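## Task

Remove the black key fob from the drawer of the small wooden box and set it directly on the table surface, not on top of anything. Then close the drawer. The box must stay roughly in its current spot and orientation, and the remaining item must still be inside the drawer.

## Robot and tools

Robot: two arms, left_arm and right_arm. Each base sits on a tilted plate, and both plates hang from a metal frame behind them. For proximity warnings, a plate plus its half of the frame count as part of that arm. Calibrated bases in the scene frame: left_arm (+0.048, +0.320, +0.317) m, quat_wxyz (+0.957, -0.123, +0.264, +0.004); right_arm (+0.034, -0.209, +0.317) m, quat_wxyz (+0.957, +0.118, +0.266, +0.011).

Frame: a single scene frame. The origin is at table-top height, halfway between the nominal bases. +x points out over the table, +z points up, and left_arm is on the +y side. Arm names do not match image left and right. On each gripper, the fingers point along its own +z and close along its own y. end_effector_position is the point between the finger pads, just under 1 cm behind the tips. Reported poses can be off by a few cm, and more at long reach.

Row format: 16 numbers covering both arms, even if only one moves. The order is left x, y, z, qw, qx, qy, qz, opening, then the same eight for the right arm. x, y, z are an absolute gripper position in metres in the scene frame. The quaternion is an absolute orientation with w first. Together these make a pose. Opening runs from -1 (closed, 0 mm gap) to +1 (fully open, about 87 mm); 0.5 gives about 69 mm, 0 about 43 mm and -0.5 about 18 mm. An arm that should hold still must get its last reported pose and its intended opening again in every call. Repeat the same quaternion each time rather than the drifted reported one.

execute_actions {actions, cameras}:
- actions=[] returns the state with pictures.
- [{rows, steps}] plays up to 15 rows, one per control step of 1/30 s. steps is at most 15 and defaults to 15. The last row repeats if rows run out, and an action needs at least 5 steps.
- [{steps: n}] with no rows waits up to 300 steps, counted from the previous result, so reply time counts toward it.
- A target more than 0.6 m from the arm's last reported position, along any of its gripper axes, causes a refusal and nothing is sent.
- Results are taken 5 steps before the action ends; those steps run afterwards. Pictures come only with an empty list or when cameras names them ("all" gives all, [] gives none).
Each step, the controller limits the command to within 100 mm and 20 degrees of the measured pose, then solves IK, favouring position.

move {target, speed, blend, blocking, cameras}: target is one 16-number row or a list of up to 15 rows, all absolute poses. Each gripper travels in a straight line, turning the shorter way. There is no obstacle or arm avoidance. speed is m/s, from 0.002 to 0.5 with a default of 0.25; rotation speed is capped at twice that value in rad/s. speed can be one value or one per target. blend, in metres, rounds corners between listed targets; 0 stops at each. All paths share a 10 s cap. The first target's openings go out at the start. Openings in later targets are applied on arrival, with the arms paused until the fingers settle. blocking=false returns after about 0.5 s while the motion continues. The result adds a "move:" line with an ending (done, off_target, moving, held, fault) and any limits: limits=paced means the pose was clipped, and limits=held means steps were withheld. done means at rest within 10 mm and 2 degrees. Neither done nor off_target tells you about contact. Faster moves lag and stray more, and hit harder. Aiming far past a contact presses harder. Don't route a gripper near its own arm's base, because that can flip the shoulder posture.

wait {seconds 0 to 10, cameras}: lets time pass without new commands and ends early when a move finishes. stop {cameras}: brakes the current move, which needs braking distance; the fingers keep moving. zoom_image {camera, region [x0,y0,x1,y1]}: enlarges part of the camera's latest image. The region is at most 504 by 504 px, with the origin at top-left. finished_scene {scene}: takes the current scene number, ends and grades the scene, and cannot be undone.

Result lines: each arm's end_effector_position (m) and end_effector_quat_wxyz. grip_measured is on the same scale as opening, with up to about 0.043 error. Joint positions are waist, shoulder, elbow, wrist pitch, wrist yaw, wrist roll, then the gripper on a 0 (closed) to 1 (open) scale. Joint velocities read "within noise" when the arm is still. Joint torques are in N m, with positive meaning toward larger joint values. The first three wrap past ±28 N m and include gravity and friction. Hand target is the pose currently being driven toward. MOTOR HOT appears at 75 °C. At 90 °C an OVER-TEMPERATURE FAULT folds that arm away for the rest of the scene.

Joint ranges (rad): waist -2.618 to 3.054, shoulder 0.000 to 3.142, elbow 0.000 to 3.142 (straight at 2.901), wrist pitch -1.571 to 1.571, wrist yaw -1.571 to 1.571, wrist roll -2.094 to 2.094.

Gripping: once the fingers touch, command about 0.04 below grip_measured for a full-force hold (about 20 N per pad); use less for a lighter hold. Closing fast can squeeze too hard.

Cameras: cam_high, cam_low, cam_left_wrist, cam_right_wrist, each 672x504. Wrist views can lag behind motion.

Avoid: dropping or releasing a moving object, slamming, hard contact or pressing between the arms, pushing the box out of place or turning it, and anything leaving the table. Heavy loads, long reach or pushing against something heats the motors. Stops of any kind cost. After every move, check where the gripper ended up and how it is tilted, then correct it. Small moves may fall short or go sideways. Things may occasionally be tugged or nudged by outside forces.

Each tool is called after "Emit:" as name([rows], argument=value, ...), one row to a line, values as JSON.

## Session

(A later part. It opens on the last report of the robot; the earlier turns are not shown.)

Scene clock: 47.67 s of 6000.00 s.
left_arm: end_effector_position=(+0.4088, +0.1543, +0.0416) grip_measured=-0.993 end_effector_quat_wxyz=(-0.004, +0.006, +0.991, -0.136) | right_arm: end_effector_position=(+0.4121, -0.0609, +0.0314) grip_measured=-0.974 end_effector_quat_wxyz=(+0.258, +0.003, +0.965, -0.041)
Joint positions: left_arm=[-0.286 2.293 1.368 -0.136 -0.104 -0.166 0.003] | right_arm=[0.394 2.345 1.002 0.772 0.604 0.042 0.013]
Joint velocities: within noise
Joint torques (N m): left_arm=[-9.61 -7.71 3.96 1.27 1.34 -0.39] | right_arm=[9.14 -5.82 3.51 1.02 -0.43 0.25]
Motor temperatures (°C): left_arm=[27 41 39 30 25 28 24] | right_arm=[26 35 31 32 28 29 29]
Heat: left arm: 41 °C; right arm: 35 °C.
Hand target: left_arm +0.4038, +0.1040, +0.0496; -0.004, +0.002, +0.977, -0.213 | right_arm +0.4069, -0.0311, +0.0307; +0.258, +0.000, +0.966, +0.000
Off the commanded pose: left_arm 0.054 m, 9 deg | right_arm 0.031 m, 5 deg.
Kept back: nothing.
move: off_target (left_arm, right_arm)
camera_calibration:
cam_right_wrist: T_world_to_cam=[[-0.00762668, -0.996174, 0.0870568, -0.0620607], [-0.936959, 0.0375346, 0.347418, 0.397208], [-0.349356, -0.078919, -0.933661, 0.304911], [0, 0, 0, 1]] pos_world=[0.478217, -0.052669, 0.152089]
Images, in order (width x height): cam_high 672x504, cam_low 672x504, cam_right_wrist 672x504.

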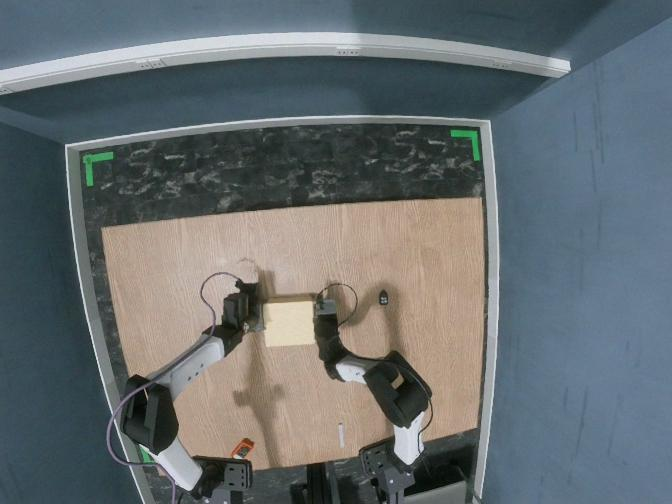

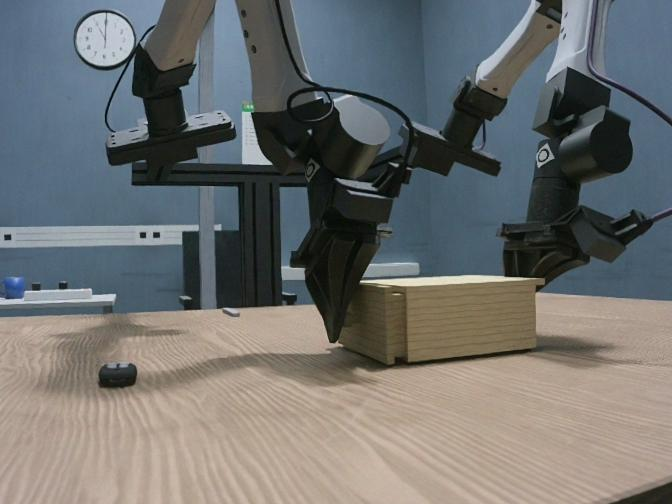

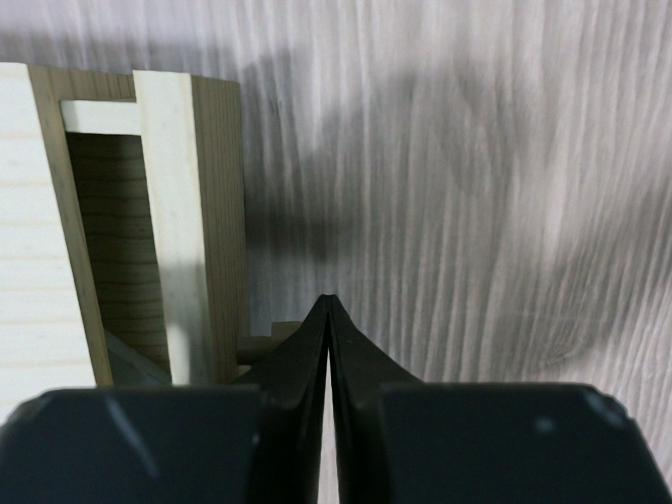

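Emit:
move(target=[0.406,0.10,0.045,0,0,0.9763,-0.2164,-1,0.408,-0.006,0.029,0.2588,0,0.9659,0,-1], speed=0.05, cameras=["cam_right_wrist","cam_low","cam_high"])

Emit:
zoom_image(camera="cam_high", region=[260, 270, 400, 370])

Scene clock: 48.67 s of 6000.00 s.
left_arm: end_effector_position=(+0.4116, +0.1534, +0.0408) grip_measured=-0.993 end_effector_quat_wxyz=(+0.002, +0.003, +0.991, -0.137) | right_arm: end_effector_position=(+0.4107, -0.0484, +0.0310) grip_measured=-0.974 end_effector_quat_wxyz=(+0.254, +0.002, +0.966, -0.059)
Joint positions: left_arm=[-0.286 2.294 1.368 -0.122 -0.105 -0.168 0.003] | right_arm=[0.435 2.373 1.054 0.718 0.672 0.068 0.013]
Joint velocities: left_arm=[0.002 0.012 -0.002 -0.007 -0.154 -0.022 0.026] | right_arm=[within noise]
Joint torques (N m): left_arm=[-9.58 -7.73 3.97 1.16 1.34 -0.36] | right_arm=[10.48 -5.68 4.4 1.07 -0.66 0.44]
Motor temperatures (°C): left_arm=[28 41 39 30 25 28 24] | right_arm=[26 35 31 32 28 29 29]
Heat: left arm: 41 °C; right arm: 35 °C.
Hand target: left_arm +0.4040, +0.1040, +0.0492; -0.003, +0.002, +0.977, -0.213 | right_arm +0.4059, -0.0079, +0.0320; +0.257, +0.000, +0.966, -0.001
Off the commanded pose: left_arm 0.054 m, 9 deg | right_arm 0.043 m, 7 deg.
Kept back: nothing.
move: off_target (left_arm, right_arm)
camera_calibration:
cam_right_wrist: T_world_to_cam=[[-0.0157513, -0.992444, 0.121682, -0.0471197], [-0.933258, 0.0582703, 0.354448, 0.394814], [-0.358861, -0.107978, -0.927124, 0.307313], [0, 0, 0, 1]] pos_world=[0.478004, -0.0365868, 0.15071]
Images, in order (width x height): cam_high 672x504, cam_low 672x504, cam_right_wrist 672x504.

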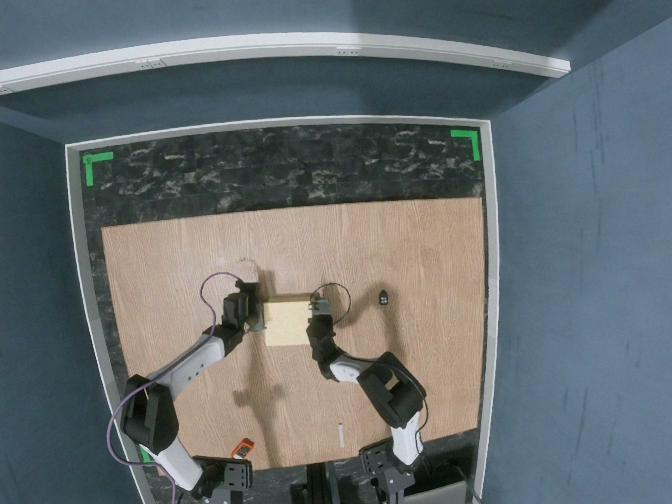

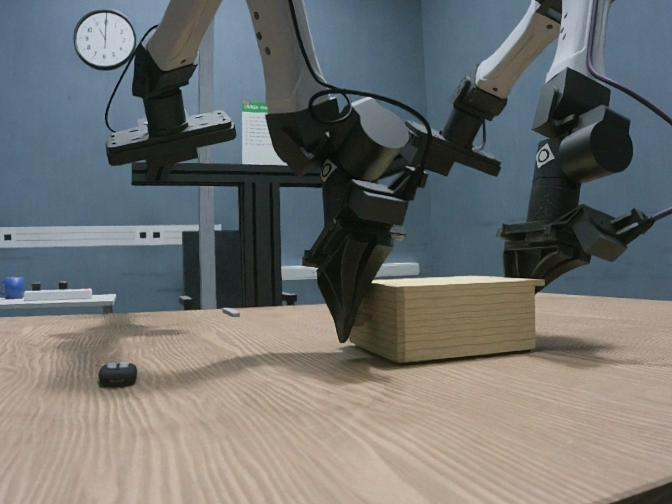

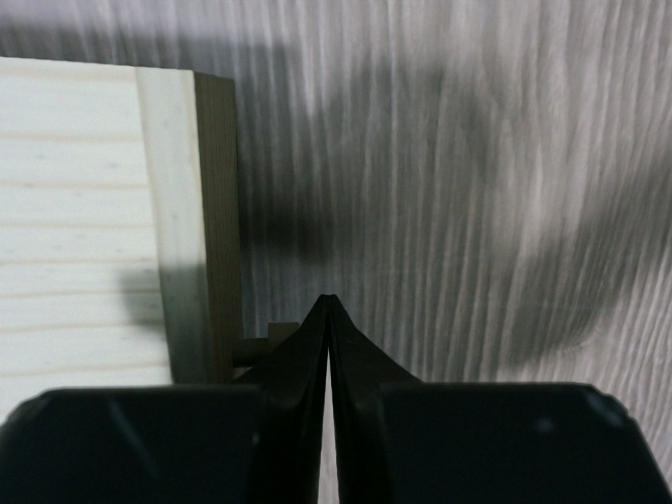

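Scaled by 3.600 from the camera's 672x504 image, which has a finer 960x720 frame.

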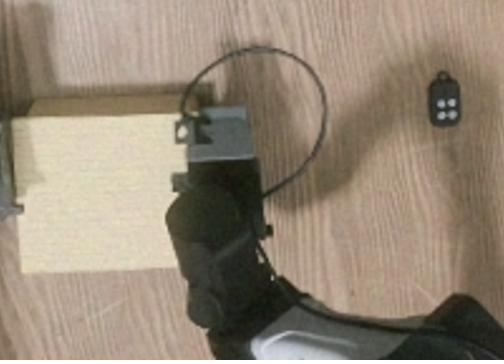

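Emit:
move([
  [0.406,0.148,0.045,0,0,0.9763,-0.2164,-1,0.408,-0.06,0.03,0.2588,0,0.9659,0,-1],
  [0.406,0.148,0.045,0,0,0.9763,-0.2164,-1,0.39,-0.19,0.08,0.2588,0,0.9659,0,-1],
], speed=[0.1,0.2], blend=[0.01,0], cameras=["cam_high"])

Emit:
move([
  [0.404,0.095,0.045,0,0,0.9763,-0.2164,-1,0.39,-0.19,0.08,0.2588,0,0.9659,0,-1],
], speed=[0.07], cameras=["cam_left_wrist","cam_right_wrist","cam_low","cam_high"])

Emit:
zoom_image(camera="cam_high", region=[260, 270, 400, 370])

Scene clock: 50.97 s of 6000.00 s.
left_arm: end_effector_position=(+0.3975, +0.1519, +0.0378) grip_measured=-0.993 end_effector_quat_wxyz=(-0.012, +0.005, +0.981, -0.196) | right_arm: end_effector_position=(+0.3828, -0.1871, +0.0721) grip_measured=-0.974 end_effector_quat_wxyz=(+0.248, +0.002, +0.969, -0.002)
Joint positions: left_arm=[-0.241 2.294 1.319 -0.082 0.04 -0.131 0.003] | right_arm=[0.063 1.983 0.609 0.855 0.245 -0.118 0.013]
Joint velocities: within noise
Joint torques (N m): left_arm=[-4.07 -11.82 2.1 0.83 0.61 0.17] | right_arm=[2.19 -9.4 0.39 0.98 -0.11 -0.24]
Motor temperatures (°C): left_arm=[28 41 39 30 25 28 23] | right_arm=[26 35 31 32 28 29 29]
Heat: left arm: 41 °C; right arm: 35 °C.
Hand target: left_arm +0.4060, +0.1481, +0.0451; +0.000, +0.000, +0.976, -0.216 | right_arm +0.3899, -0.1900, +0.0798; +0.259, +0.000, +0.966, +0.000
Off the commanded pose: left_arm 0.012 m, 3 deg | right_arm 0.011 m, 1 deg.
Kept back: nothing.
move: off_target (left_arm, right_arm)
Images, in order (width x height): cam_high 672x504.

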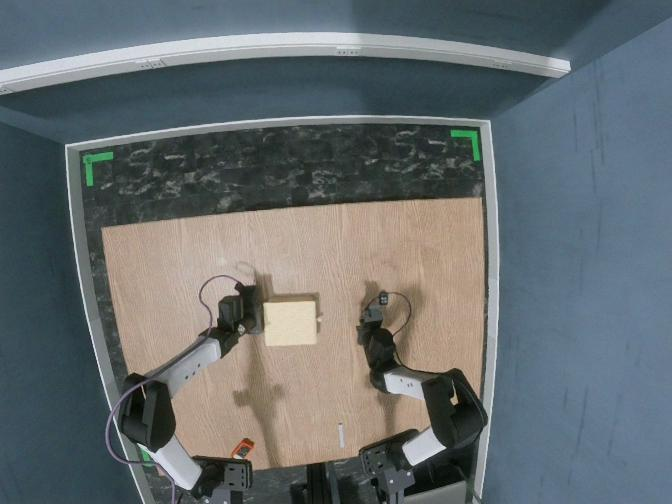

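Scene clock: 52.07 s of 6000.00 s.
left_arm: end_effector_position=(+0.4037, +0.1122, +0.0450) grip_measured=-0.993 end_effector_quat_wxyz=(-0.002, +0.004, +0.980, -0.199) | right_arm: end_effector_position=(+0.3829, -0.1867, +0.0721) grip_measured=-0.974 end_effector_quat_wxyz=(+0.248, +0.001, +0.969, -0.001)
Joint positions: left_arm=[-0.33 2.329 1.376 -0.082 -0.001 -0.205 0.003] | right_arm=[0.063 1.983 0.609 0.855 0.242 -0.119 0.013]
Joint velocities: within noise
Joint torques (N m): left_arm=[-7.1 -8.66 4.27 0.96 0.45 -0.05] | right_arm=[2.03 -9.36 0.39 0.99 -0.14 -0.26]
Motor temperatures (°C): left_arm=[28 42 39 30 25 28 23] | right_arm=[26 36 31 32 28 29 29]
Heat: left arm: 42 °C; right arm: 36 °C.
Hand target: left_arm +0.4036, +0.0954, +0.0455; +0.000, +0.000, +0.976, -0.216 | right_arm +0.3899, -0.1900, +0.0797; +0.259, +0.000, +0.966, +0.000
Off the commanded pose: left_arm 0.017 m, 2 deg | right_arm 0.011 m, 1 deg.
Kept back: nothing.
move: off_target (left_arm, right_arm)
camera_calibration:
cam_left_wrist: T_world_to_cam=[[-0.00925311, -0.925515, 0.378597, 0.0885341], [-0.65624, 0.291295, 0.696058, 0.225585], [-0.754495, -0.24201, -0.610056, 0.500134], [0, 0, 0, 1]] pos_world=[0.526206, 0.137265, 0.11457]
cam_right_wrist: T_world_to_cam=[[0.0171192, -0.999799, 0.0104379, -0.195743], [-0.929864, -0.0120829, 0.367705, 0.346968], [-0.367505, -0.0160007, -0.929884, 0.341225], [0, 0, 0, 1]] pos_world=[0.451386, -0.186052, 0.191761]

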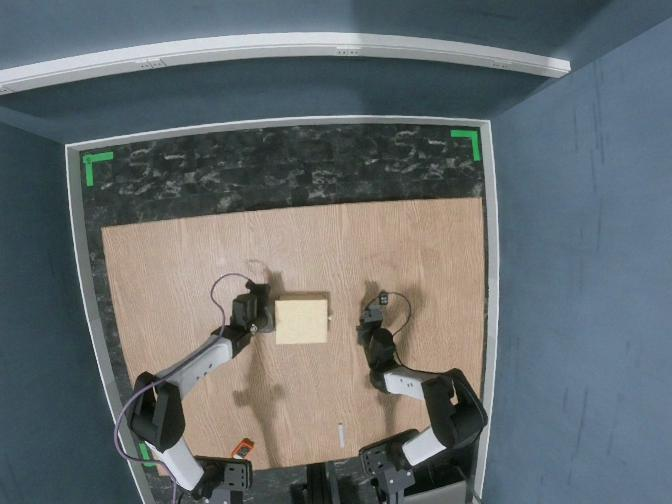

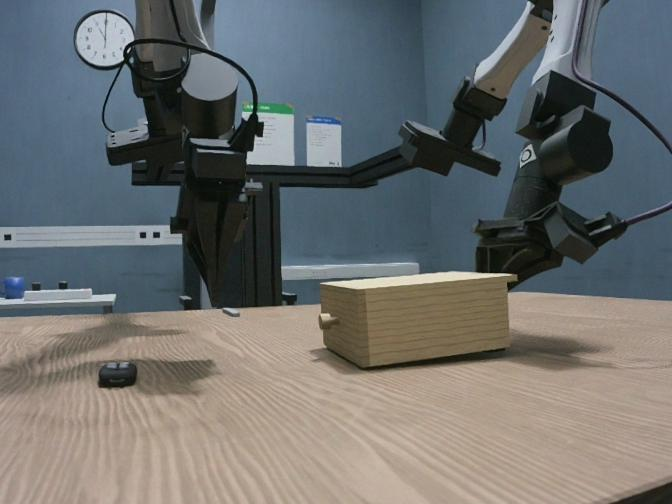

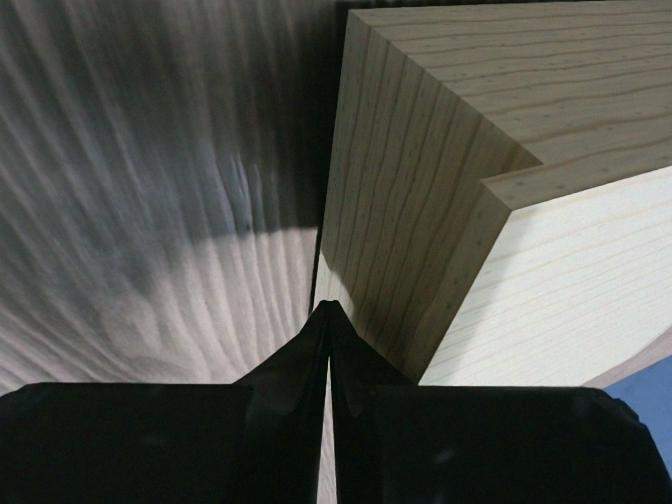

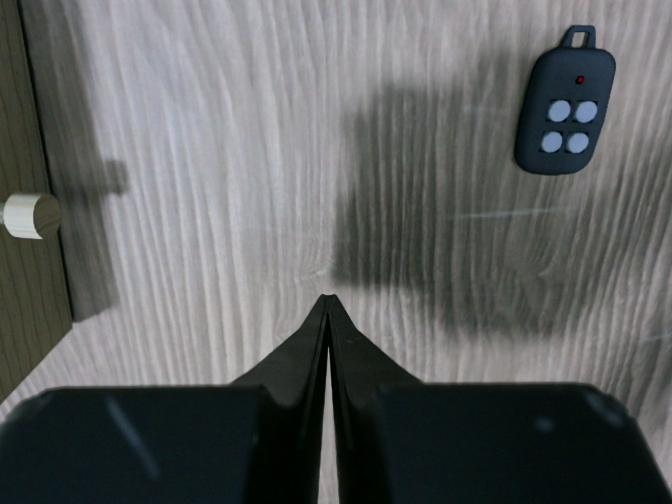

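Scaled by 3.600 from the camera's 672x504 image, which has a finer 960x720 frame.

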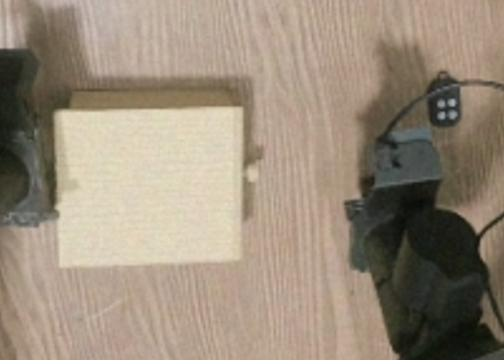

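Emit:
move([
  [0.382,0.095,0.045,0,0,0.9763,-0.2164,-1,0.39,-0.19,0.08,0.2588,0,0.9659,0,-1],
  [0.380,0.079,0.045,0,0,0.9763,-0.2164,-1,0.39,-0.19,0.08,0.2588,0,0.9659,0,-1],
], speed=[0.1,0.06], blend=[0.005,0], cameras=["cam_low","cam_high"])

Emit:
zoom_image(camera="cam_high", region=[260, 270, 400, 370])

Scene clock: 53.33 s of 6000.00 s.
left_arm: end_effector_position=(+0.3764, +0.0953, +0.0452) grip_measured=-0.993 end_effector_quat_wxyz=(-0.009, +0.006, +0.980, -0.199) | right_arm: end_effector_position=(+0.3829, -0.1867, +0.0721) grip_measured=-0.974 end_effector_quat_wxyz=(+0.248, +0.001, +0.969, -0.001)
Joint positions: left_arm=[-0.379 2.336 1.3 -0.014 -0.023 -0.246 0.003] | right_arm=[0.063 1.983 0.609 0.855 0.242 -0.119 0.013]
Joint velocities: within noise
Joint torques (N m): left_arm=[-6.93 -8.44 3.82 1.14 0.41 -0.04] | right_arm=[2.15 -9.39 0.44 0.99 -0.15 -0.27]
Motor temperatures (°C): left_arm=[28 42 39 30 25 28 23] | right_arm=[26 36 31 32 28 29 29]
Heat: left arm: 42 °C; right arm: 36 °C.
Hand target: left_arm +0.3797, +0.0794, +0.0457; -0.001, +0.000, +0.976, -0.217 | right_arm +0.3899, -0.1901, +0.0797; +0.259, +0.000, +0.966, +0.000
Off the commanded pose: left_arm 0.017 m, 2 deg | right_arm 0.011 m, 1 deg.
Kept back: nothing.
move: off_target (left_arm, right_arm)
Images, in order (width x height): cam_high 672x504, cam_low 672x504.

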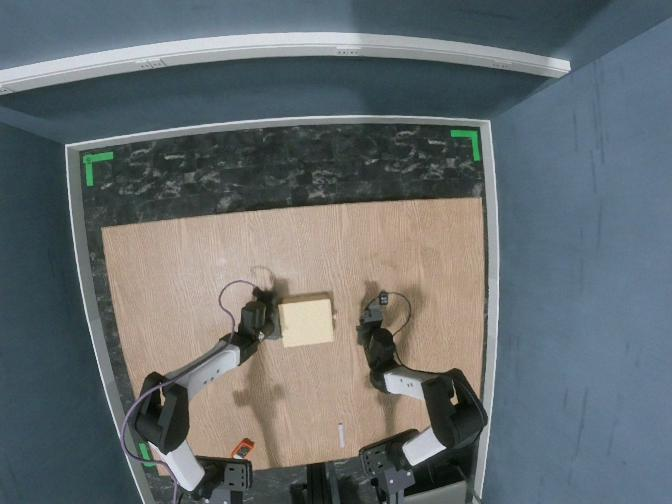

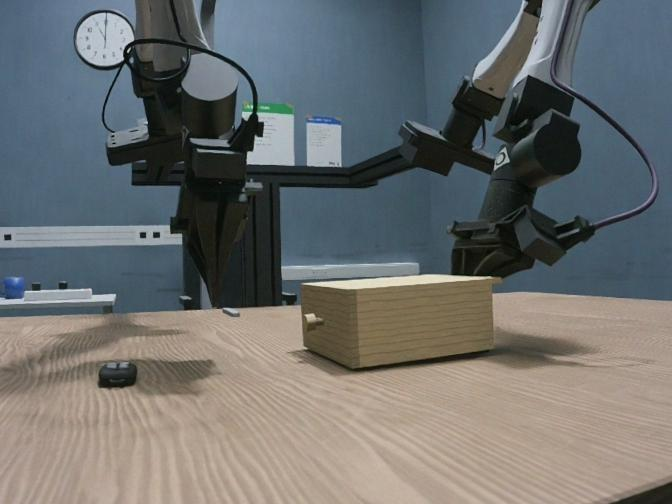

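Scaled by 3.600 from the camera's 672x504 image, which has a finer 960x720 frame.

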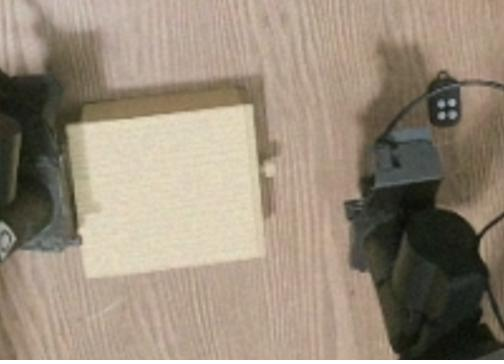

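Emit:
move([
  [0.380,0.14,0.05,0,0,0.9763,-0.2164,-1,0.39,-0.19,0.08,0.2588,0,0.9659,0,-1],
], speed=0.15, cameras=["cam_low","cam_high","cam_right_wrist"])

Emit:
zoom_image(camera="cam_low", region=[270, 250, 530, 400])

Emit:
zoom_image(camera="cam_high", region=[260, 270, 400, 370])

Scene clock: 54.60 s of 6000.00 s.
left_arm: end_effector_position=(+0.3709, +0.1395, +0.0434) grip_measured=-0.993 end_effector_quat_wxyz=(-0.013, +0.000, +0.978, -0.207) | right_arm: end_effector_position=(+0.3829, -0.1866, +0.0721) grip_measured=-0.974 end_effector_quat_wxyz=(+0.248, +0.001, +0.969, -0.001)
Joint positions: left_arm=[-0.274 2.268 1.198 0.017 0.046 -0.169 0.003] | right_arm=[0.063 1.983 0.609 0.855 0.242 -0.119 0.013]
Joint velocities: within noise
Joint torques (N m): left_arm=[-4.08 -11.56 1.69 0.78 0.37 0.3] | right_arm=[2.09 -9.36 0.29 0.98 -0.15 -0.25]
Motor temperatures (°C): left_arm=[28 43 38 30 25 28 23] | right_arm=[26 36 31 32 28 29 29]
Heat: left arm: 43 °C; right arm: 36 °C.
Hand target: left_arm +0.3799, +0.1400, +0.0499; +0.000, +0.000, +0.976, -0.216 | right_arm +0.3899, -0.1900, +0.0797; +0.259, +0.000, +0.966, +0.000
Off the commanded pose: left_arm 0.011 m, 2 deg | right_arm 0.011 m, 1 deg.
Kept back: nothing.
move: off_target (left_arm, right_arm)
camera_calibration:
cam_right_wrist: T_world_to_cam=[[0.0173011, -0.999799, 0.0101068, -0.195723], [-0.929878, -0.0123745, 0.367659, 0.34693], [-0.36746, -0.015759, -0.929906, 0.34126], [0, 0, 0, 1]] pos_world=[0.451388, -0.186013, 0.191766]
Images, in order (width x height): cam_high 672x504, cam_low 672x504, cam_right_wrist 672x504.

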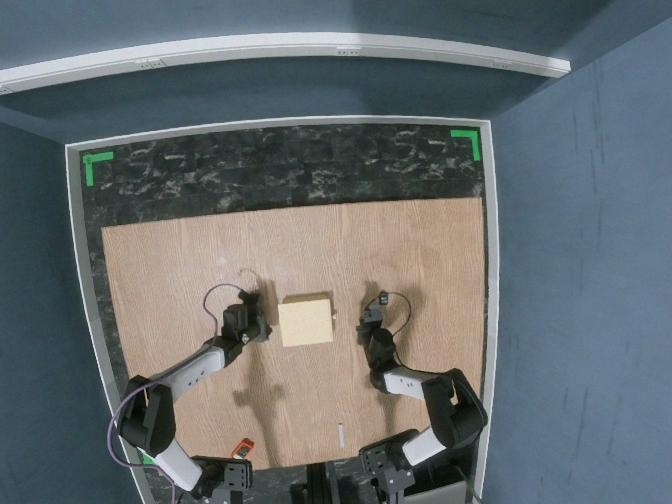

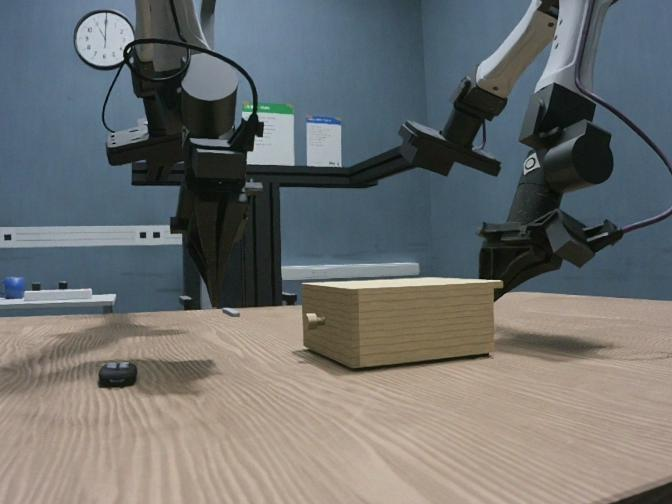

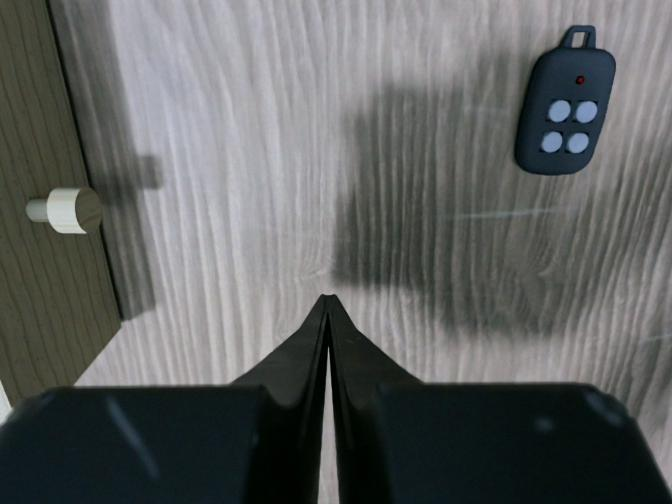

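Scaled by 1.938 from the camera's 672x504 image, which has a finer 960x720 frame.

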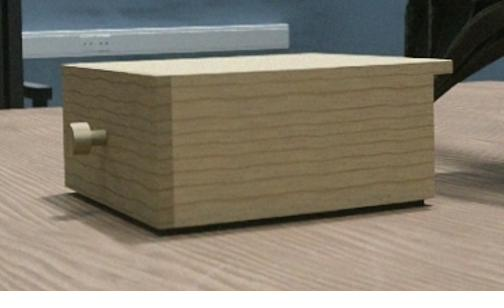

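Scaled by 3.600 from the camera's 672x504 image, which has a finer 960x720 frame.

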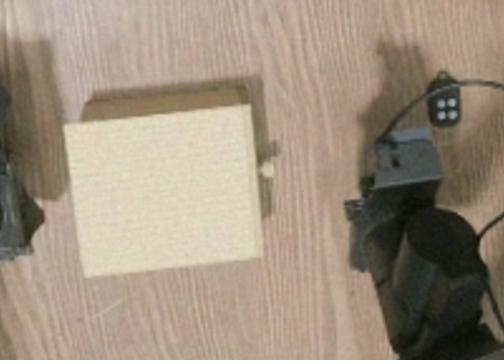

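Emit:
move([
  [0.448,0.13,0.05,0,0,0.9763,-0.2164,-1,0.39,-0.19,0.08,0.2588,0,0.9659,0,-1],
  [0.448,0.077,0.047,0,0,0.9763,-0.2164,-1,0.39,-0.19,0.08,0.2588,0,0.9659,0,-1],
], speed=[0.15,0.06], blend=[0.01,0], cameras=["cam_high"])

Emit:
zoom_image(camera="cam_high", region=[260, 270, 400, 370])

Scene clock: 56.73 s of 6000.00 s.
left_arm: end_effector_position=(+0.4548, +0.0939, +0.0474) grip_measured=-0.993 end_effector_quat_wxyz=(+0.008, -0.002, +0.979, -0.203) | right_arm: end_effector_position=(+0.3829, -0.1866, +0.0721) grip_measured=-0.974 end_effector_quat_wxyz=(+0.248, +0.001, +0.969, -0.001)
Joint positions: left_arm=[-0.342 2.417 1.647 -0.243 -0.005 -0.222 0.003] | right_arm=[0.063 1.983 0.609 0.855 0.242 -0.119 0.013]
Joint velocities: within noise
Joint torques (N m): left_arm=[-7.71 -9.5 5.11 0.79 0.4 0] | right_arm=[2.09 -9.37 0.43 0.98 -0.12 -0.25]
Motor temperatures (°C): left_arm=[28 44 38 30 25 28 23] | right_arm=[26 36 31 32 28 29 29]
Heat: left arm: 44 °C; right arm: 36 °C.
Hand target: left_arm +0.4477, +0.0774, +0.0474; +0.000, +0.000, +0.976, -0.216 | right_arm +0.3899, -0.1900, +0.0797; +0.259, +0.000, +0.966, +0.000
Off the commanded pose: left_arm 0.018 m, 2 deg | right_arm 0.011 m, 1 deg.
Kept back: nothing.
move: off_target (left_arm, right_arm)
Images, in order (width x height): cam_high 672x504.

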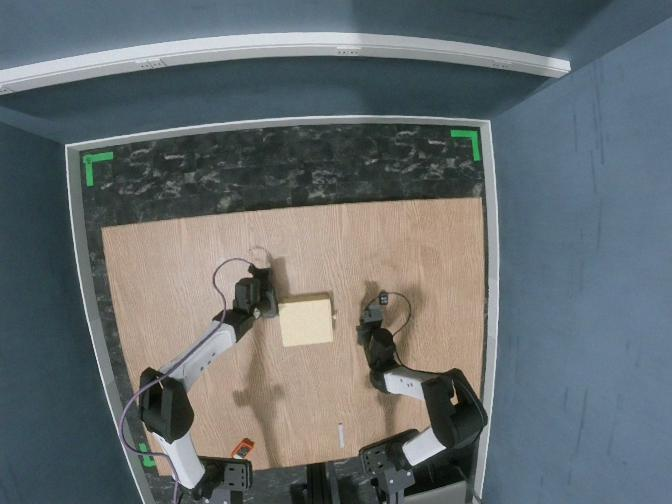

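Scaled by 3.600 from the camera's 672x504 image, which has a finer 960x720 frame.

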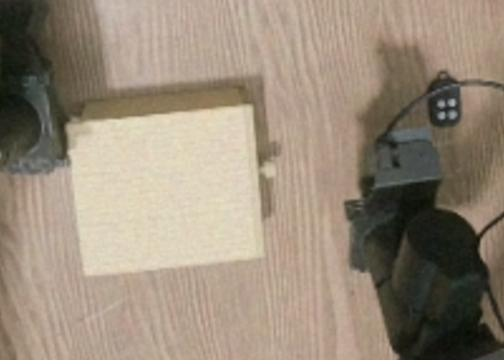

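Emit:
move([
  [0.440,0.15,0.06,0,0,0.9763,-0.2164,-1,0.39,-0.19,0.08,0.2588,0,0.9659,0,-1],
], speed=0.15, cameras=["cam_low"])

Emit:
finished_scene(scene=1)

Scene clock: 57.97 s of 6000.00 s.
left_arm: end_effector_position=(+0.4325, +0.1490, +0.0527) grip_measured=-0.993 end_effector_quat_wxyz=(-0.012, -0.001, +0.978, -0.207) | right_arm: end_effector_position=(+0.3829, -0.1866, +0.0721) grip_measured=-0.974 end_effector_quat_wxyz=(+0.248, +0.001, +0.969, -0.001)
Joint positions: left_arm=[-0.238 2.296 1.466 -0.221 0.064 -0.139 0.003] | right_arm=[0.063 1.983 0.609 0.855 0.242 -0.119 0.013]
Joint velocities: within noise
Joint torques (N m): left_arm=[-4.27 -12.79 2.7 0.75 0.39 0.3] | right_arm=[2.17 -9.47 0.36 1 -0.16 -0.23]
Motor temperatures (°C): left_arm=[28 45 38 30 25 28 23] | right_arm=[26 36 31 32 28 29 29]
Heat: left arm: 45 °C; right arm: 36 °C.
Hand target: left_arm +0.4401, +0.1499, +0.0600; +0.000, +0.000, +0.976, -0.216 | right_arm +0.3899, -0.1900, +0.0797; +0.259, +0.000, +0.966, +0.000
Off the commanded pose: left_arm 0.011 m, 2 deg | right_arm 0.011 m, 1 deg.
Kept back: nothing.
move: off_target (left_arm, right_arm)
Images, in order (width x height): cam_low 672x504.

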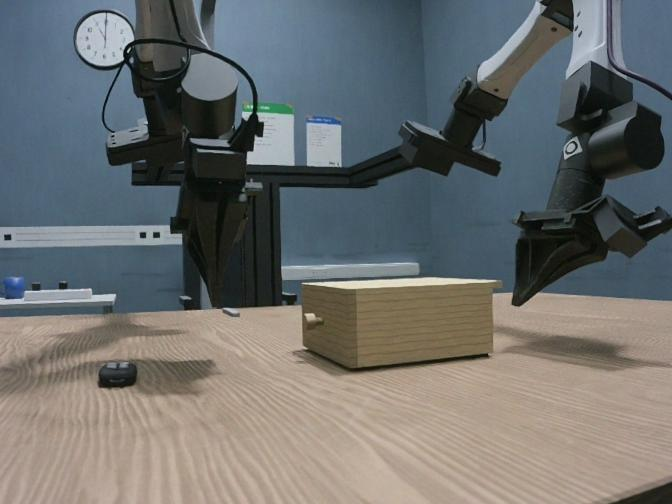

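The scene is finished: the task was done.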